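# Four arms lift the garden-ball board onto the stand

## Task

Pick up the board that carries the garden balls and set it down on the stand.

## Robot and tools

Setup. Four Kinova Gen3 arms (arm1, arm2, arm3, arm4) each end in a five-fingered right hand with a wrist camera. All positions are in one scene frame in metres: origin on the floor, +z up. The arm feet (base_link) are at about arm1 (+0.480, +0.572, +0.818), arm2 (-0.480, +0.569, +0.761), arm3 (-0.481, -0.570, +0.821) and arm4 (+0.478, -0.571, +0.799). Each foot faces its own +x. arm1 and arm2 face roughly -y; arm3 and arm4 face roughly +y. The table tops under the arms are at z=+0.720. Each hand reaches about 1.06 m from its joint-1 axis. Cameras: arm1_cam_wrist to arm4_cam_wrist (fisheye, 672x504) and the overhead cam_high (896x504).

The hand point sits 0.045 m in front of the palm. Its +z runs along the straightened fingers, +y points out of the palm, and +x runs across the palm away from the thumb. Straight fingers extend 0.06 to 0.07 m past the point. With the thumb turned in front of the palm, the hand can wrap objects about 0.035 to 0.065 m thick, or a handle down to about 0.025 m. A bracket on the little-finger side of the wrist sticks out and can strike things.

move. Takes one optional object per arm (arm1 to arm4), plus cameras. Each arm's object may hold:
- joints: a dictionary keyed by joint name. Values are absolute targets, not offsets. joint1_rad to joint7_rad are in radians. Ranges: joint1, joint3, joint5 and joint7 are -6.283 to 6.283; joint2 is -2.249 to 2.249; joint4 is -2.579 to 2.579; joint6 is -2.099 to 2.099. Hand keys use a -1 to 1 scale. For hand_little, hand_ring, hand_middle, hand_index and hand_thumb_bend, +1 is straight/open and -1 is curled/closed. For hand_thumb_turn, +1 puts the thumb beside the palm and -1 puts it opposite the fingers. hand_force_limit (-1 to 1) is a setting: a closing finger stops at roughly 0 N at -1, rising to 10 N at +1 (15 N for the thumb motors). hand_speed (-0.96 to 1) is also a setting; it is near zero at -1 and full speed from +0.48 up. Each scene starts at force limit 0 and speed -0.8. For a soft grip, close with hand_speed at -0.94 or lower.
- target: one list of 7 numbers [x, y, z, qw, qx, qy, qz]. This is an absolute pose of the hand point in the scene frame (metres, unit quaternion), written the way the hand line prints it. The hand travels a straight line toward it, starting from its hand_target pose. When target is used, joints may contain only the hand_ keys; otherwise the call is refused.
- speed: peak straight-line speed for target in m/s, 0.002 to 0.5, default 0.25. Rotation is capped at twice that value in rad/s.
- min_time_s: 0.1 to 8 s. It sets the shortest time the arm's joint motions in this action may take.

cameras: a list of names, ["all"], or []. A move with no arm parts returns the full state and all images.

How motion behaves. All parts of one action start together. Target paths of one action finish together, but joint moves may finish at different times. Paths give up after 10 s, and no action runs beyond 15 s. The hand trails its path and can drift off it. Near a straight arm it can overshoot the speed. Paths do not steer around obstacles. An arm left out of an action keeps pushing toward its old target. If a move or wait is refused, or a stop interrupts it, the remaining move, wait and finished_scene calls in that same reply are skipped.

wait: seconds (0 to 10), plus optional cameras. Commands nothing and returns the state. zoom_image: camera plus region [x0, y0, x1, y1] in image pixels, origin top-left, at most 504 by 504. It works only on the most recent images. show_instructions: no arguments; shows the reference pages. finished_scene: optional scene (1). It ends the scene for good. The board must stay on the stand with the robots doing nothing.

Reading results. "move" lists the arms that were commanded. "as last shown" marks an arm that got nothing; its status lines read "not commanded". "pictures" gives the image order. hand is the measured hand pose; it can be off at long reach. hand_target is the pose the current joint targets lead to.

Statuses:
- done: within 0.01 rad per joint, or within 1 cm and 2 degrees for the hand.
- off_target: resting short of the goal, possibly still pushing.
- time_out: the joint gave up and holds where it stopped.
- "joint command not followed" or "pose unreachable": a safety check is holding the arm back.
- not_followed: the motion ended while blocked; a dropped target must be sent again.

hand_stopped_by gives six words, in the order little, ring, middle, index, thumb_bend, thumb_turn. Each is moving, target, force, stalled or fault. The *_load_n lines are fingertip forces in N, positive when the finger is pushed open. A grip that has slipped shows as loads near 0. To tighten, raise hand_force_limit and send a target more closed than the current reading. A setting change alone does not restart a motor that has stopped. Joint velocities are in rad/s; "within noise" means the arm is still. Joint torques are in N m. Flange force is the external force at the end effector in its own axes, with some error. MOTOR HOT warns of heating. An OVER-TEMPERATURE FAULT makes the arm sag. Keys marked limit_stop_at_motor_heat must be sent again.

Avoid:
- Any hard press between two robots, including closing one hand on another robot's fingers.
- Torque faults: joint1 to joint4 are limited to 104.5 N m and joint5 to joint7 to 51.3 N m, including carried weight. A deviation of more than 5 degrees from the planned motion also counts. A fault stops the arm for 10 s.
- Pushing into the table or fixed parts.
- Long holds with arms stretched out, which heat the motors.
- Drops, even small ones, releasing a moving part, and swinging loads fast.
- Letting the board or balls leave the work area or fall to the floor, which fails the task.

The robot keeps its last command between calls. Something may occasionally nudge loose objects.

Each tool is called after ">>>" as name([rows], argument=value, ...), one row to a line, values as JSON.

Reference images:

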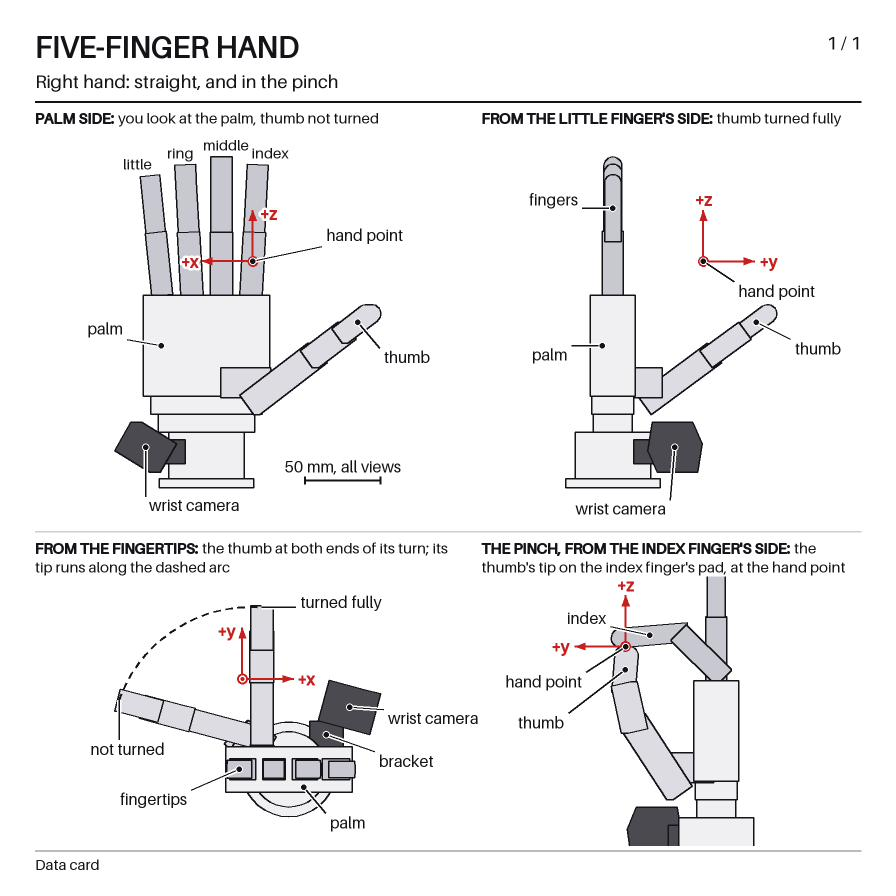

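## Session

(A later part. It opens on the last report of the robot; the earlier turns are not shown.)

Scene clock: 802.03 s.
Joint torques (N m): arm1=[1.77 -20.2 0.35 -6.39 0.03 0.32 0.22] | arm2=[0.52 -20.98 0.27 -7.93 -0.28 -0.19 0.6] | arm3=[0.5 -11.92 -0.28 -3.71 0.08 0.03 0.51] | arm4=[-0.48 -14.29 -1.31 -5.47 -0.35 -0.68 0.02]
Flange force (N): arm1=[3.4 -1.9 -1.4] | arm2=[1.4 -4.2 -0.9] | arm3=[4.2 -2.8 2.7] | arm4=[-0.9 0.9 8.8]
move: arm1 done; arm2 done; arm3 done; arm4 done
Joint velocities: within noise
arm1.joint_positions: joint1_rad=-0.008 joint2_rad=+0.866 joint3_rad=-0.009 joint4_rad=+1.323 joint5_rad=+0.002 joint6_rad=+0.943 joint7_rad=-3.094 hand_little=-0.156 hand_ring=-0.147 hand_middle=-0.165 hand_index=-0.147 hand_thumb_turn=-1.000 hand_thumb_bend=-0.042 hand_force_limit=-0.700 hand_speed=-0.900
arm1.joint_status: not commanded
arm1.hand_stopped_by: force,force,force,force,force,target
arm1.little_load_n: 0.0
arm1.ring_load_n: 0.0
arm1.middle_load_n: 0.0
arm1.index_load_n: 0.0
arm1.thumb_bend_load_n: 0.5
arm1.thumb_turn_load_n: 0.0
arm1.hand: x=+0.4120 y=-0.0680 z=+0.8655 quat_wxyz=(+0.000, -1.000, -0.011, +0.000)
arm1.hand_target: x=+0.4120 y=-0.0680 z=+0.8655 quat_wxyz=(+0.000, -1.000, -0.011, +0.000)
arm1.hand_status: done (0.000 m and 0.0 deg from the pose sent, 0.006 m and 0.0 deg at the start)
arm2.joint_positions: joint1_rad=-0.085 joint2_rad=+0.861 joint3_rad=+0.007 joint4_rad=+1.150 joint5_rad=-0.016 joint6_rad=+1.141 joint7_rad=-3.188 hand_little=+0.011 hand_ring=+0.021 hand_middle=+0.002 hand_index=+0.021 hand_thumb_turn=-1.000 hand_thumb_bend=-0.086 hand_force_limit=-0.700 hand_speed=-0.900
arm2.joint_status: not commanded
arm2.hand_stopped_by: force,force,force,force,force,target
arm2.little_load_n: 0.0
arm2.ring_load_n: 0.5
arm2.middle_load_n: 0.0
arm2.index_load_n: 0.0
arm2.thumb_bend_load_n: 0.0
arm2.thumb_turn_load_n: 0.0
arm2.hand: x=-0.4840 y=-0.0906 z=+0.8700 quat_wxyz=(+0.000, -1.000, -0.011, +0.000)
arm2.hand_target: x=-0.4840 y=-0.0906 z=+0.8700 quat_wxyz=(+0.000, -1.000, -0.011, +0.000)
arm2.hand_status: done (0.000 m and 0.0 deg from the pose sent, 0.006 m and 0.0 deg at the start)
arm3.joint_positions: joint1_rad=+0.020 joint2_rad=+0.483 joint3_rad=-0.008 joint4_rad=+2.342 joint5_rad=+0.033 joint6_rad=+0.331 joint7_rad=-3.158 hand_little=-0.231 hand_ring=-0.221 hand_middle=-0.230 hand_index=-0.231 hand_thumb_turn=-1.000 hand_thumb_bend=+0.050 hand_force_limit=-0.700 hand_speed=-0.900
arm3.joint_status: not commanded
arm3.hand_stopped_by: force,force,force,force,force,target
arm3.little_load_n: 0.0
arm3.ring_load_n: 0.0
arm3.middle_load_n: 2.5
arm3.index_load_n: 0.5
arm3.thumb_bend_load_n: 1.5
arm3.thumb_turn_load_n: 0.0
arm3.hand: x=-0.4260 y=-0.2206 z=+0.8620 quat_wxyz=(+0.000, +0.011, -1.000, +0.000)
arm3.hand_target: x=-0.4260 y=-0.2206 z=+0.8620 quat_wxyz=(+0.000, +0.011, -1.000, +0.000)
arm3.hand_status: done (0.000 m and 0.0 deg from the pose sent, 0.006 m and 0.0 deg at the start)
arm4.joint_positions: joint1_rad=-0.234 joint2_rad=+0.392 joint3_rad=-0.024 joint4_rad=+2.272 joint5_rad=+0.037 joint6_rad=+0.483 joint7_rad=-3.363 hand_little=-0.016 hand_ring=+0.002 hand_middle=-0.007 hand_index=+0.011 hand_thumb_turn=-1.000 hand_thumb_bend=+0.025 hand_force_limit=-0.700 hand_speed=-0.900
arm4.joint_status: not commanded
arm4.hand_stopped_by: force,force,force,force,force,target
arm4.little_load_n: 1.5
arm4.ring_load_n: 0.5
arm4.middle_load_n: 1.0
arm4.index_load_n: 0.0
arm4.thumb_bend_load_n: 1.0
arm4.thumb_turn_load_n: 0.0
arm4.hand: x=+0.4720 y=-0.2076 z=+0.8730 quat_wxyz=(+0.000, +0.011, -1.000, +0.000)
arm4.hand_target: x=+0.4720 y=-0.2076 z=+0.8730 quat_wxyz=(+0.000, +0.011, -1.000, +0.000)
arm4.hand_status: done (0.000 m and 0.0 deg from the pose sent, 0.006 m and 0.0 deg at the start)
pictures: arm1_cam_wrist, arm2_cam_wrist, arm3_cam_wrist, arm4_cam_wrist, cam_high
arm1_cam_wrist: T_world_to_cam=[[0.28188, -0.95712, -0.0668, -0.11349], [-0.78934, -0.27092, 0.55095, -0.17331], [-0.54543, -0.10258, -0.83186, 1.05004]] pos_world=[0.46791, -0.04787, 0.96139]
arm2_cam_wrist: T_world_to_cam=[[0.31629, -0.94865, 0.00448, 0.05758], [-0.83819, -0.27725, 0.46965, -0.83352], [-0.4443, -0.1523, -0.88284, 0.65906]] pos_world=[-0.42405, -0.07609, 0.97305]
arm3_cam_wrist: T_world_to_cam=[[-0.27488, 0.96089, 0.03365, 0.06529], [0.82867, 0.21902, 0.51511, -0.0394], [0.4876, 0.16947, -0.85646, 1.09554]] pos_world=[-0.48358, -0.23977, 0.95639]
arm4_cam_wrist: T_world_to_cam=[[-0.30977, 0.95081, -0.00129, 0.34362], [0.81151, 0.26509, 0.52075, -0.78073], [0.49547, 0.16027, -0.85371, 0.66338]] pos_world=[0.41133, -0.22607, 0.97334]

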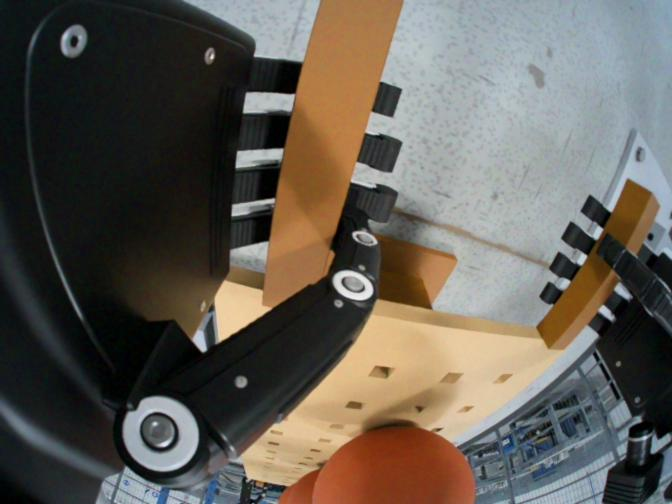

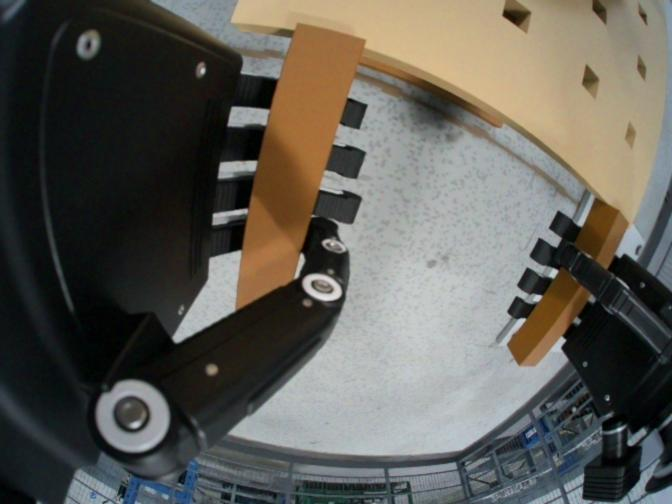

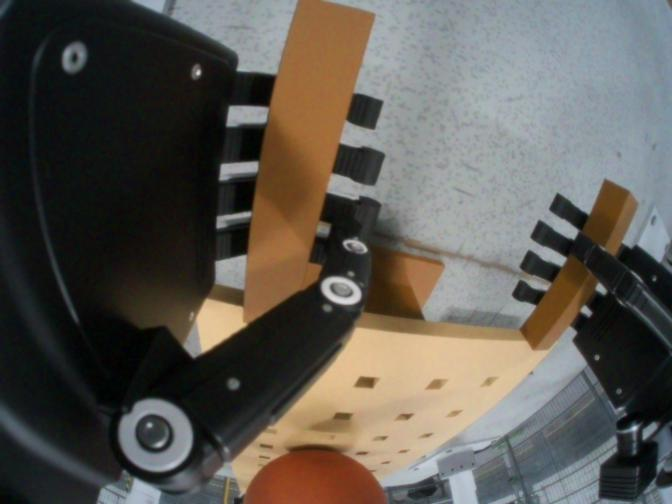

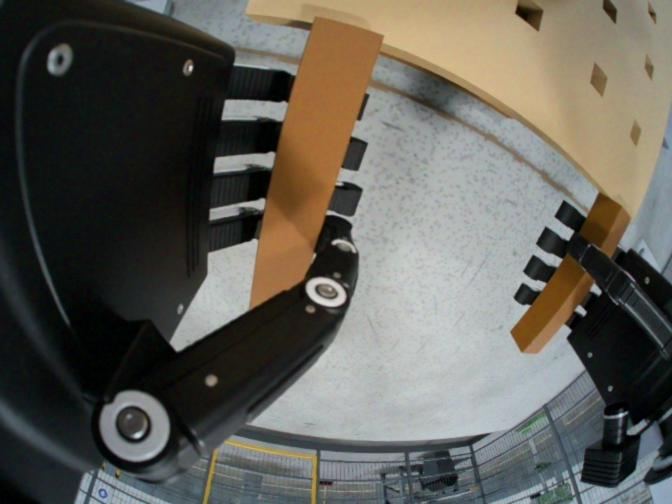

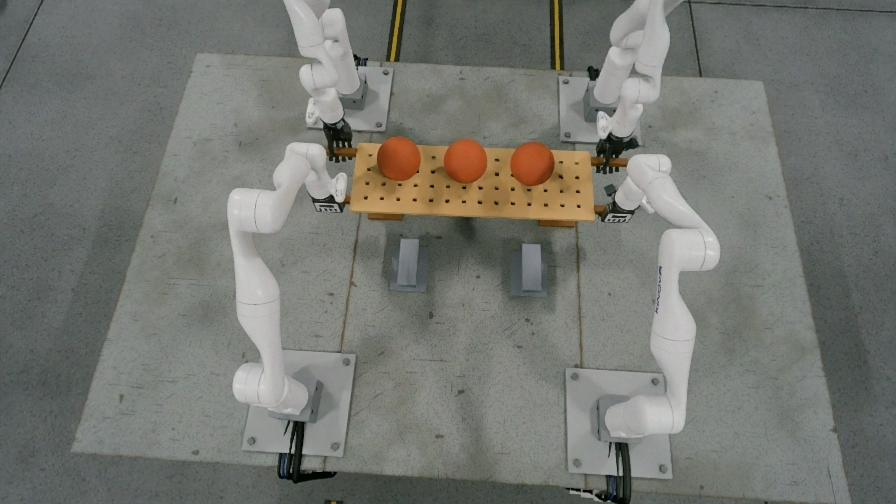

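>>> move(arm1={"target":[0.412,-0.068,0.8645,0,0.99994,0.01134,0],"speed":0.01}, arm2={"target":[-0.484,-0.0906,0.869,0,0.99994,0.01134,0],"speed":0.01}, arm3={"target":[-0.426,-0.2206,0.8605,0,-0.01134,0.99994,0],"speed":0.01}, arm4={"target":[0.472,-0.2076,0.870,0,-0.01134,0.99994,0],"speed":0.01})

Scene clock: 808.97 s.
Joint torques (N m): arm1=[1.73 -20.25 0.31 -6.27 -0.01 0.3 0.21] | arm2=[0.52 -21.02 0.28 -7.87 -0.32 -0.18 0.59] | arm3=[0.41 -11.98 -0.24 -3.61 0.08 0 0.51] | arm4=[0.02 -12.18 -0.76 -2.98 -0.17 0.26 0]
Flange force (N): arm1=[3.3 -1.2 -1.4] | arm2=[1.4 -3.8 -0.9] | arm3=[3.8 -2.6 2.6] | arm4=[0.9 3.2 3.8]
move: arm1 done; arm2 done; arm3 done; arm4 done
Joint velocities: within noise
arm1.joint_positions: joint1_rad=-0.008 joint2_rad=+0.868 joint3_rad=-0.009 joint4_rad=+1.324 joint5_rad=+0.002 joint6_rad=+0.941 joint7_rad=-3.094 hand_little=-0.156 hand_ring=-0.147 hand_middle=-0.165 hand_index=-0.147 hand_thumb_turn=-1.000 hand_thumb_bend=-0.042 hand_force_limit=-0.700 hand_speed=-0.900
arm1.joint_status: not commanded
arm1.hand_stopped_by: force,force,force,force,force,target
arm1.little_load_n: 0.0
arm1.ring_load_n: 0.0
arm1.middle_load_n: 0.0
arm1.index_load_n: 0.0
arm1.thumb_bend_load_n: 0.5
arm1.thumb_turn_load_n: 0.0
arm1.hand: x=+0.4120 y=-0.0680 z=+0.8645 quat_wxyz=(+0.000, -1.000, -0.011, +0.000)
arm1.hand_target: x=+0.4120 y=-0.0680 z=+0.8645 quat_wxyz=(+0.000, -1.000, -0.011, +0.000)
arm1.hand_status: done (0.000 m and 0.0 deg from the pose sent, 0.001 m and 0.0 deg at the start)
arm2.joint_positions: joint1_rad=-0.085 joint2_rad=+0.862 joint3_rad=+0.007 joint4_rad=+1.151 joint5_rad=-0.016 joint6_rad=+1.138 joint7_rad=-3.188 hand_little=+0.011 hand_ring=+0.021 hand_middle=+0.002 hand_index=+0.021 hand_thumb_turn=-1.000 hand_thumb_bend=-0.086 hand_force_limit=-0.700 hand_speed=-0.900
arm2.joint_status: not commanded
arm2.hand_stopped_by: force,force,force,force,force,target
arm2.little_load_n: 0.0
arm2.ring_load_n: 0.0
arm2.middle_load_n: 0.0
arm2.index_load_n: 0.0
arm2.thumb_bend_load_n: 0.0
arm2.thumb_turn_load_n: 0.0
arm2.hand: x=-0.4840 y=-0.0906 z=+0.8690 quat_wxyz=(+0.000, -1.000, -0.011, +0.000)
arm2.hand_target: x=-0.4840 y=-0.0906 z=+0.8690 quat_wxyz=(+0.000, -1.000, -0.011, +0.000)
arm2.hand_status: done (0.000 m and 0.0 deg from the pose sent, 0.001 m and 0.0 deg at the start)
arm3.joint_positions: joint1_rad=+0.019 joint2_rad=+0.488 joint3_rad=-0.008 joint4_rad=+2.343 joint5_rad=+0.034 joint6_rad=+0.325 joint7_rad=-3.159 hand_little=-0.231 hand_ring=-0.221 hand_middle=-0.230 hand_index=-0.231 hand_thumb_turn=-1.000 hand_thumb_bend=+0.050 hand_force_limit=-0.700 hand_speed=-0.900
arm3.joint_status: not commanded
arm3.hand_stopped_by: force,force,force,force,force,target
arm3.little_load_n: 0.0
arm3.ring_load_n: 0.0
arm3.middle_load_n: 2.5
arm3.index_load_n: 1.0
arm3.thumb_bend_load_n: 1.5
arm3.thumb_turn_load_n: 0.0
arm3.hand: x=-0.4260 y=-0.2206 z=+0.8605 quat_wxyz=(+0.000, +0.011, -1.000, +0.000)
arm3.hand_target: x=-0.4260 y=-0.2206 z=+0.8605 quat_wxyz=(+0.000, +0.011, -1.000, +0.000)
arm3.hand_status: done (0.000 m and 0.0 deg from the pose sent, 0.002 m and 0.0 deg at the start)
arm4.joint_positions: joint1_rad=-0.235 joint2_rad=+0.400 joint3_rad=-0.024 joint4_rad=+2.275 joint5_rad=+0.038 joint6_rad=+0.472 joint7_rad=-3.364 hand_little=-0.016 hand_ring=+0.002 hand_middle=-0.007 hand_index=+0.011 hand_thumb_turn=-1.000 hand_thumb_bend=+0.025 hand_force_limit=-0.700 hand_speed=-0.900
arm4.joint_status: not commanded
arm4.hand_stopped_by: force,force,force,force,force,target
arm4.little_load_n: 0.0
arm4.ring_load_n: 0.0
arm4.middle_load_n: 0.0
arm4.index_load_n: 0.0
arm4.thumb_bend_load_n: 0.0
arm4.thumb_turn_load_n: 0.0
arm4.hand: x=+0.4720 y=-0.2076 z=+0.8700 quat_wxyz=(+0.000, +0.011, -1.000, +0.000)
arm4.hand_target: x=+0.4720 y=-0.2076 z=+0.8700 quat_wxyz=(+0.000, +0.011, -1.000, +0.000)
arm4.hand_status: done (0.000 m and 0.0 deg from the pose sent, 0.003 m and 0.0 deg at the start)
pictures: none

>>> move(arm1={"joints":{"hand_thumb_bend":1,"hand_little":1,"hand_ring":1,"hand_middle":1,"hand_index":1,"hand_speed":-0.6}}, arm2={"joints":{"hand_thumb_bend":1,"hand_little":1,"hand_ring":1,"hand_middle":1,"hand_index":1,"hand_speed":-0.6}}, arm3={"joints":{"hand_thumb_bend":1,"hand_little":1,"hand_ring":1,"hand_middle":1,"hand_index":1,"hand_speed":-0.6}}, arm4={"joints":{"hand_thumb_bend":1,"hand_little":1,"hand_ring":1,"hand_middle":1,"hand_index":1,"hand_speed":-0.6}}, cameras=["all"])

Scene clock: 826.97 s.
Joint torques (N m): arm1=[1.69 -20.52 0.24 -6.73 0.05 0.16 0.2] | arm2=[0.55 -21.14 0.26 -7.99 -0.28 -0.25 0.59] | arm3=[0.45 -11.99 -0.27 -3.64 0.09 0.03 0.52] | arm4=[-0.01 -12.08 -0.85 -3.02 -0.17 0.27 0.05]
Flange force (N): arm1=[3.3 -2.4 -1.0] | arm2=[1.4 -4.0 -0.7] | arm3=[4.0 -2.7 2.8] | arm4=[0.9 2.9 3.6]
move: arm1 done; arm2 done; arm3 done; arm4 done
Joint velocities: within noise
arm1.joint_positions: joint1_rad=-0.008 joint2_rad=+0.868 joint3_rad=-0.009 joint4_rad=+1.324 joint5_rad=+0.002 joint6_rad=+0.941 joint7_rad=-3.094 hand_little=+1.000 hand_ring=+1.000 hand_middle=+1.000 hand_index=+1.000 hand_thumb_turn=-1.000 hand_thumb_bend=+1.000 hand_force_limit=-0.700 hand_speed=-0.600
arm1.joint_status: all done
arm1.hand_stopped_by: target,target,target,target,target,target
arm1.little_load_n: 0.0
arm1.ring_load_n: 0.0
arm1.middle_load_n: 0.0
arm1.index_load_n: 0.5
arm1.thumb_bend_load_n: 0.0
arm1.thumb_turn_load_n: 0.0
arm1.hand: x=+0.4120 y=-0.0680 z=+0.8645 quat_wxyz=(+0.000, -1.000, -0.011, +0.000)
arm1.hand_target: x=+0.4120 y=-0.0680 z=+0.8645 quat_wxyz=(+0.000, -1.000, -0.011, +0.000)
arm1.hand_status: not commanded
arm2.joint_positions: joint1_rad=-0.085 joint2_rad=+0.862 joint3_rad=+0.007 joint4_rad=+1.151 joint5_rad=-0.016 joint6_rad=+1.138 joint7_rad=-3.188 hand_little=+1.000 hand_ring=+1.000 hand_middle=+1.000 hand_index=+1.000 hand_thumb_turn=-1.000 hand_thumb_bend=+1.000 hand_force_limit=-0.700 hand_speed=-0.600
arm2.joint_status: all done
arm2.hand_stopped_by: target,target,target,target,target,target
arm2.little_load_n: 0.0
arm2.ring_load_n: 0.0
arm2.middle_load_n: 0.0
arm2.index_load_n: 0.0
arm2.thumb_bend_load_n: 0.0
arm2.thumb_turn_load_n: 0.0
arm2.hand: x=-0.4840 y=-0.0906 z=+0.8690 quat_wxyz=(+0.000, -1.000, -0.011, +0.000)
arm2.hand_target: x=-0.4840 y=-0.0906 z=+0.8690 quat_wxyz=(+0.000, -1.000, -0.011, +0.000)
arm2.hand_status: not commanded
arm3.joint_positions: joint1_rad=+0.019 joint2_rad=+0.488 joint3_rad=-0.008 joint4_rad=+2.343 joint5_rad=+0.034 joint6_rad=+0.325 joint7_rad=-3.159 hand_little=+1.000 hand_ring=+1.000 hand_middle=+1.000 hand_index=+1.000 hand_thumb_turn=-1.000 hand_thumb_bend=+1.000 hand_force_limit=-0.700 hand_speed=-0.600
arm3.joint_status: all done
arm3.hand_stopped_by: target,target,target,target,target,target
arm3.little_load_n: 0.0
arm3.ring_load_n: 0.0
arm3.middle_load_n: 0.0
arm3.index_load_n: 0.0
arm3.thumb_bend_load_n: 0.0
arm3.thumb_turn_load_n: 0.0
arm3.hand: x=-0.4260 y=-0.2206 z=+0.8605 quat_wxyz=(+0.000, +0.011, -1.000, +0.000)
arm3.hand_target: x=-0.4260 y=-0.2206 z=+0.8605 quat_wxyz=(+0.000, +0.011, -1.000, +0.000)
arm3.hand_status: not commanded
arm4.joint_positions: joint1_rad=-0.235 joint2_rad=+0.400 joint3_rad=-0.024 joint4_rad=+2.275 joint5_rad=+0.038 joint6_rad=+0.472 joint7_rad=-3.364 hand_little=+1.000 hand_ring=+1.000 hand_middle=+1.000 hand_index=+1.000 hand_thumb_turn=-1.000 hand_thumb_bend=+1.000 hand_force_limit=-0.700 hand_speed=-0.600
arm4.joint_status: all done
arm4.hand_stopped_by: target,target,target,target,target,target
arm4.little_load_n: 0.0
arm4.ring_load_n: 0.0
arm4.middle_load_n: 0.0
arm4.index_load_n: 0.0
arm4.thumb_bend_load_n: 0.0
arm4.thumb_turn_load_n: 0.0
arm4.hand: x=+0.4720 y=-0.2076 z=+0.8700 quat_wxyz=(+0.000, +0.011, -1.000, +0.000)
arm4.hand_target: x=+0.4720 y=-0.2076 z=+0.8700 quat_wxyz=(+0.000, +0.011, -1.000, +0.000)
arm4.hand_status: not commanded
pictures: arm1_cam_wrist, arm2_cam_wrist, arm3_cam_wrist, arm4_cam_wrist, cam_high
arm1_cam_wrist: T_world_to_cam=[[0.28197, -0.95709, -0.06685, -0.11354], [-0.78931, -0.27102, 0.55095, -0.17277], [-0.54543, -0.10258, -0.83186, 1.04921]] pos_world=[0.46791, -0.04787, 0.96039]
arm2_cam_wrist: T_world_to_cam=[[0.31637, -0.94863, 0.00443, 0.05767], [-0.83816, -0.27734, 0.46965, -0.83305], [-0.4443, -0.1523, -0.88284, 0.65817]] pos_world=[-0.42405, -0.07609, 0.97205]
arm3_cam_wrist: T_world_to_cam=[[-0.27492, 0.96087, 0.03373, 0.06523], [0.82866, 0.21901, 0.51513, -0.03865], [0.48759, 0.16957, -0.85645, 1.09426]] pos_world=[-0.48358, -0.23977, 0.95489]
arm4_cam_wrist: T_world_to_cam=[[-0.30977, 0.95081, -0.00129, 0.34362], [0.81151, 0.26509, 0.52075, -0.77917], [0.49547, 0.16027, -0.85371, 0.66082]] pos_world=[0.41133, -0.22607, 0.97034]

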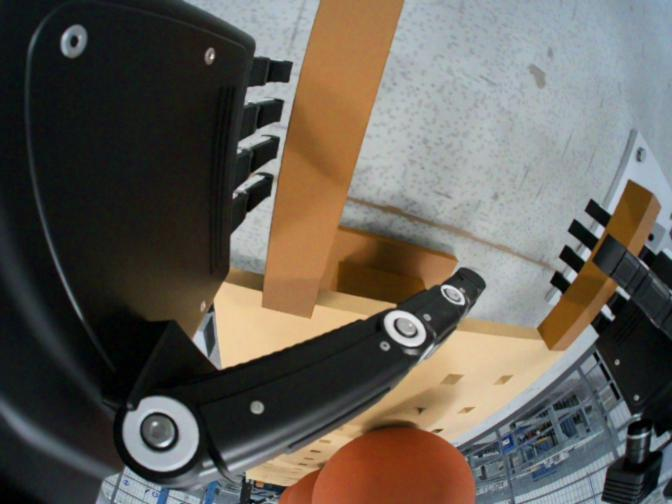

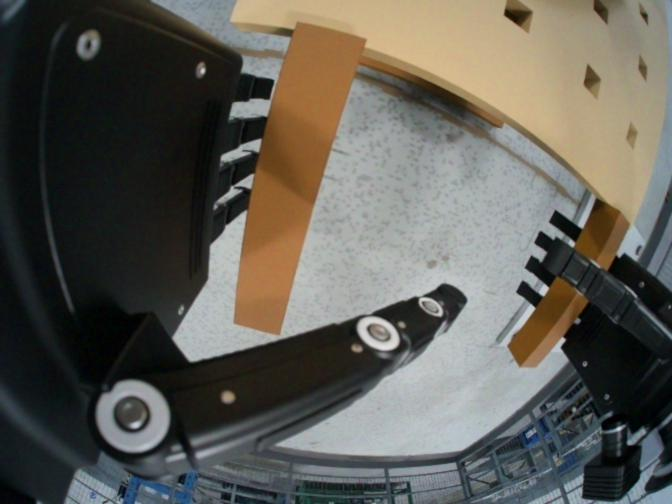

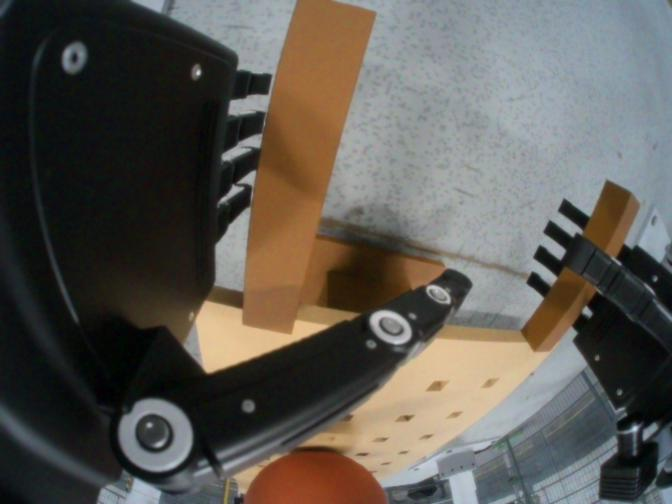

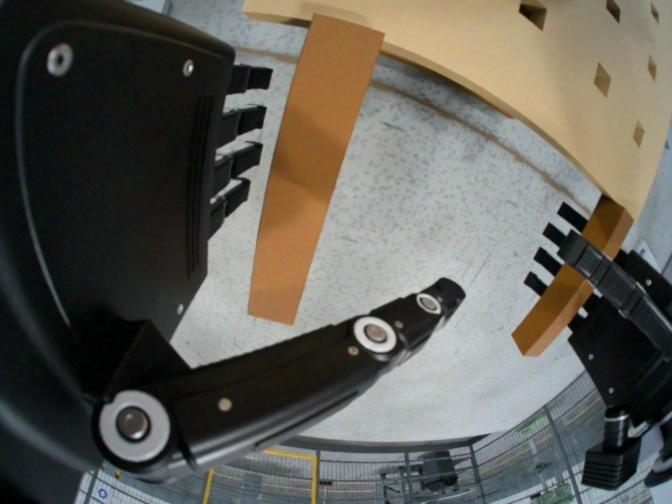

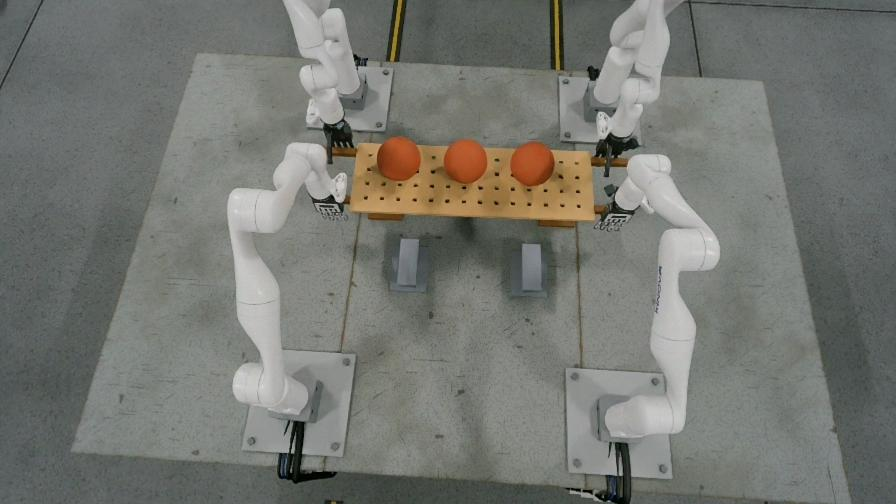

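>>> move(arm1={"target":[0.412,-0.068,1.0,0,0.99994,0.01134,0],"speed":0.08}, arm2={"target":[-0.484,-0.0906,1.0,0,0.99994,0.01134,0],"speed":0.08}, arm3={"target":[-0.426,-0.2206,1.0,0,-0.01134,0.99994,0],"speed":0.08}, arm4={"target":[0.472,-0.2076,1.0,0,-0.01134,0.99994,0],"speed":0.08}, cameras=["cam_high","arm1_cam_wrist","arm3_cam_wrist"])

>>> zoom_image(camera="cam_high", region=[280, 80, 680, 320])

Scene clock: 844.20 s.
Joint torques (N m): arm1=[1.63 -19.66 0.3 -7.67 0.06 0.08 0.22] | arm2=[0.47 -20.59 0.22 -8.74 -0.27 -0.26 0.62] | arm3=[0.45 -9.14 -0.36 -7.09 0.12 0.02 0.53] | arm4=[-0.01 -9.83 -0.97 -6.12 -0.15 0.28 0.03]
Flange force (N): arm1=[3.1 -1.5 -0.9] | arm2=[1.3 -5.1 0.6] | arm3=[2.8 -1.0 2.4] | arm4=[-0.4 3.7 1.7]
move: arm1 done; arm2 done; arm3 done; arm4 done
Joint velocities: within noise
arm1.joint_positions: joint1_rad=-0.010 joint2_rad=+0.713 joint3_rad=-0.003 joint4_rad=+1.160 joint5_rad=-0.004 joint6_rad=+1.260 joint7_rad=-3.090 hand_little=+1.000 hand_ring=+1.000 hand_middle=+1.000 hand_index=+1.000 hand_thumb_turn=-1.000 hand_thumb_bend=+1.000 hand_force_limit=-0.700 hand_speed=-0.600
arm1.joint_status: not commanded
arm1.hand_stopped_by: target,target,target,target,target,target
arm1.little_load_n: 0.0
arm1.ring_load_n: 0.0
arm1.middle_load_n: 0.0
arm1.index_load_n: 0.0
arm1.thumb_bend_load_n: 0.0
arm1.thumb_turn_load_n: 0.0
arm1.hand: x=+0.4120 y=-0.0680 z=+1.0000 quat_wxyz=(+0.000, -1.000, -0.011, +0.000)
arm1.hand_target: x=+0.4120 y=-0.0680 z=+1.0000 quat_wxyz=(+0.000, -1.000, -0.011, +0.000)
arm1.hand_status: done (0.000 m and 0.0 deg from the pose sent, 0.136 m and 0.0 deg at the start)
arm2.joint_positions: joint1_rad=-0.086 joint2_rad=+0.768 joint3_rad=+0.016 joint4_rad=+0.907 joint5_rad=-0.021 joint6_rad=+1.477 joint7_rad=-3.187 hand_little=+1.000 hand_ring=+1.000 hand_middle=+1.000 hand_index=+1.000 hand_thumb_turn=-1.000 hand_thumb_bend=+1.000 hand_force_limit=-0.700 hand_speed=-0.600
arm2.joint_status: not commanded
arm2.hand_stopped_by: target,target,target,target,target,target
arm2.little_load_n: 0.0
arm2.ring_load_n: 0.0
arm2.middle_load_n: 0.0
arm2.index_load_n: 0.0
arm2.thumb_bend_load_n: 0.0
arm2.thumb_turn_load_n: 0.0
arm2.hand: x=-0.4840 y=-0.0906 z=+1.0000 quat_wxyz=(+0.000, -1.000, -0.011, +0.000)
arm2.hand_target: x=-0.4840 y=-0.0906 z=+1.0000 quat_wxyz=(+0.000, -1.000, -0.011, +0.000)
arm2.hand_status: done (0.000 m and 0.0 deg from the pose sent, 0.131 m and 0.0 deg at the start)
arm3.joint_positions: joint1_rad=+0.022 joint2_rad=+0.136 joint3_rad=-0.014 joint4_rad=+2.145 joint5_rad=+0.011 joint6_rad=+0.875 joint7_rad=-3.138 hand_little=+1.000 hand_ring=+1.000 hand_middle=+1.000 hand_index=+1.000 hand_thumb_turn=-1.000 hand_thumb_bend=+1.000 hand_force_limit=-0.700 hand_speed=-0.600
arm3.joint_status: not commanded
arm3.hand_stopped_by: target,target,target,target,target,target
arm3.little_load_n: 0.0
arm3.ring_load_n: 0.0
arm3.middle_load_n: 0.0
arm3.index_load_n: 0.0
arm3.thumb_bend_load_n: 0.0
arm3.thumb_turn_load_n: 0.0
arm3.hand: x=-0.4260 y=-0.2206 z=+1.0000 quat_wxyz=(+0.000, +0.011, -1.000, +0.000)
arm3.hand_target: x=-0.4260 y=-0.2206 z=+1.0000 quat_wxyz=(+0.000, +0.011, -1.000, +0.000)
arm3.hand_status: done (0.000 m and 0.0 deg from the pose sent, 0.140 m and 0.0 deg at the start)
arm4.joint_positions: joint1_rad=-0.232 joint2_rad=+0.117 joint3_rad=-0.028 joint4_rad=+2.068 joint5_rad=+0.014 joint6_rad=+0.961 joint7_rad=-3.340 hand_little=+1.000 hand_ring=+1.000 hand_middle=+1.000 hand_index=+1.000 hand_thumb_turn=-1.000 hand_thumb_bend=+1.000 hand_force_limit=-0.700 hand_speed=-0.600
arm4.joint_status: not commanded
arm4.hand_stopped_by: target,target,target,target,target,target
arm4.little_load_n: 0.0
arm4.ring_load_n: 0.0
arm4.middle_load_n: 0.0
arm4.index_load_n: 0.0
arm4.thumb_bend_load_n: 0.0
arm4.thumb_turn_load_n: 0.0
arm4.hand: x=+0.4720 y=-0.2076 z=+1.0000 quat_wxyz=(+0.000, +0.011, -1.000, +0.000)
arm4.hand_target: x=+0.4720 y=-0.2076 z=+1.0000 quat_wxyz=(+0.000, +0.011, -1.000, +0.000)
arm4.hand_status: done (0.000 m and 0.0 deg from the pose sent, 0.130 m and 0.0 deg at the start)
pictures: arm1_cam_wrist, arm3_cam_wrist, cam_high
arm1_cam_wrist: T_world_to_cam=[[0.28201, -0.95708, -0.06677, -0.1046], [-0.78929, -0.27101, 0.55097, -0.24746], [-0.54542, -0.10268, -0.83185, 1.16191]] pos_world=[0.46791, -0.04787, 1.09589]
arm3_cam_wrist: T_world_to_cam=[[-0.27496, 0.96087, 0.0336, 0.06066], [0.82864, 0.21911, 0.51511, -0.11048], [0.48759, 0.16947, -0.85646, 1.21373]] pos_world=[-0.48358, -0.23977, 1.09439]

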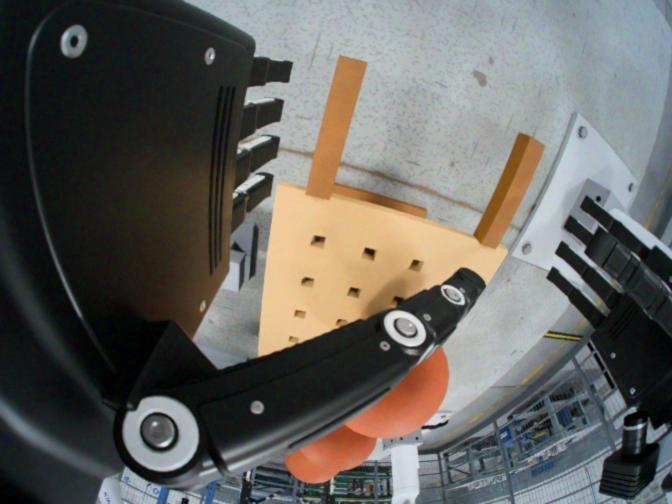

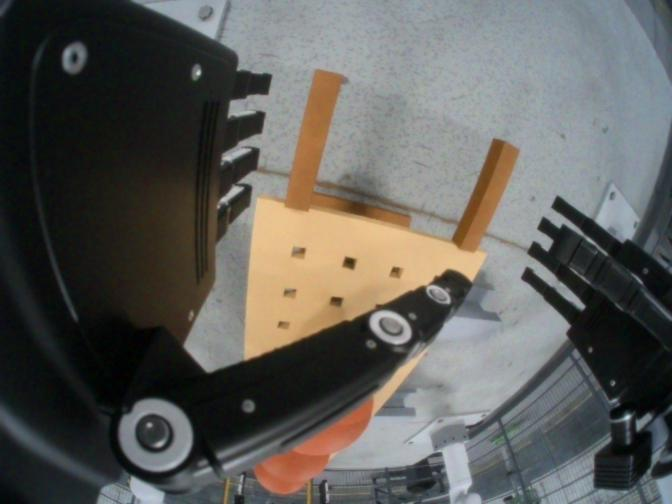

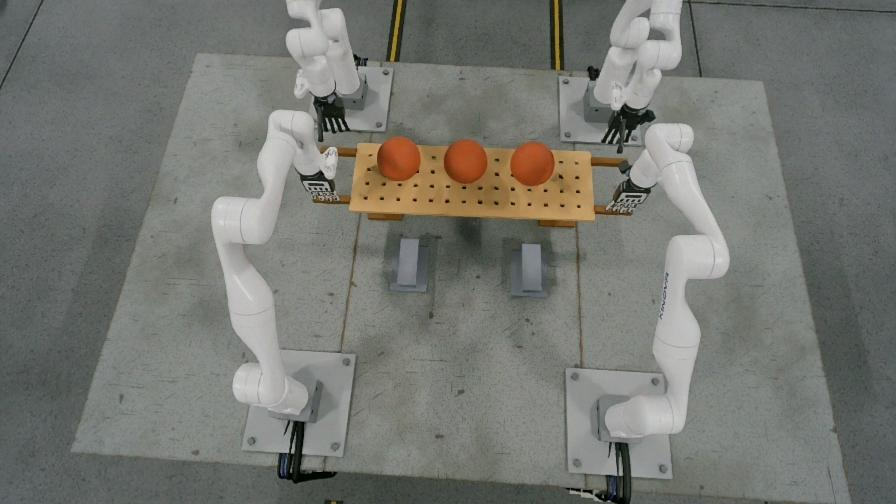

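Scaled by 1.260 from the camera's image (finer frame: 1280x720).

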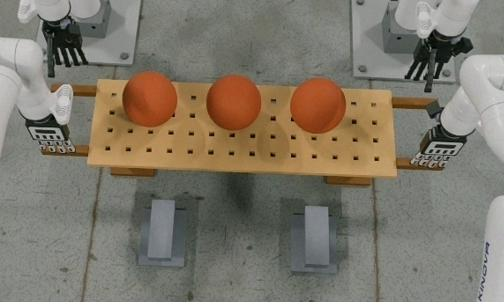

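>>> finished_scene()

The scene is finished: the task was done.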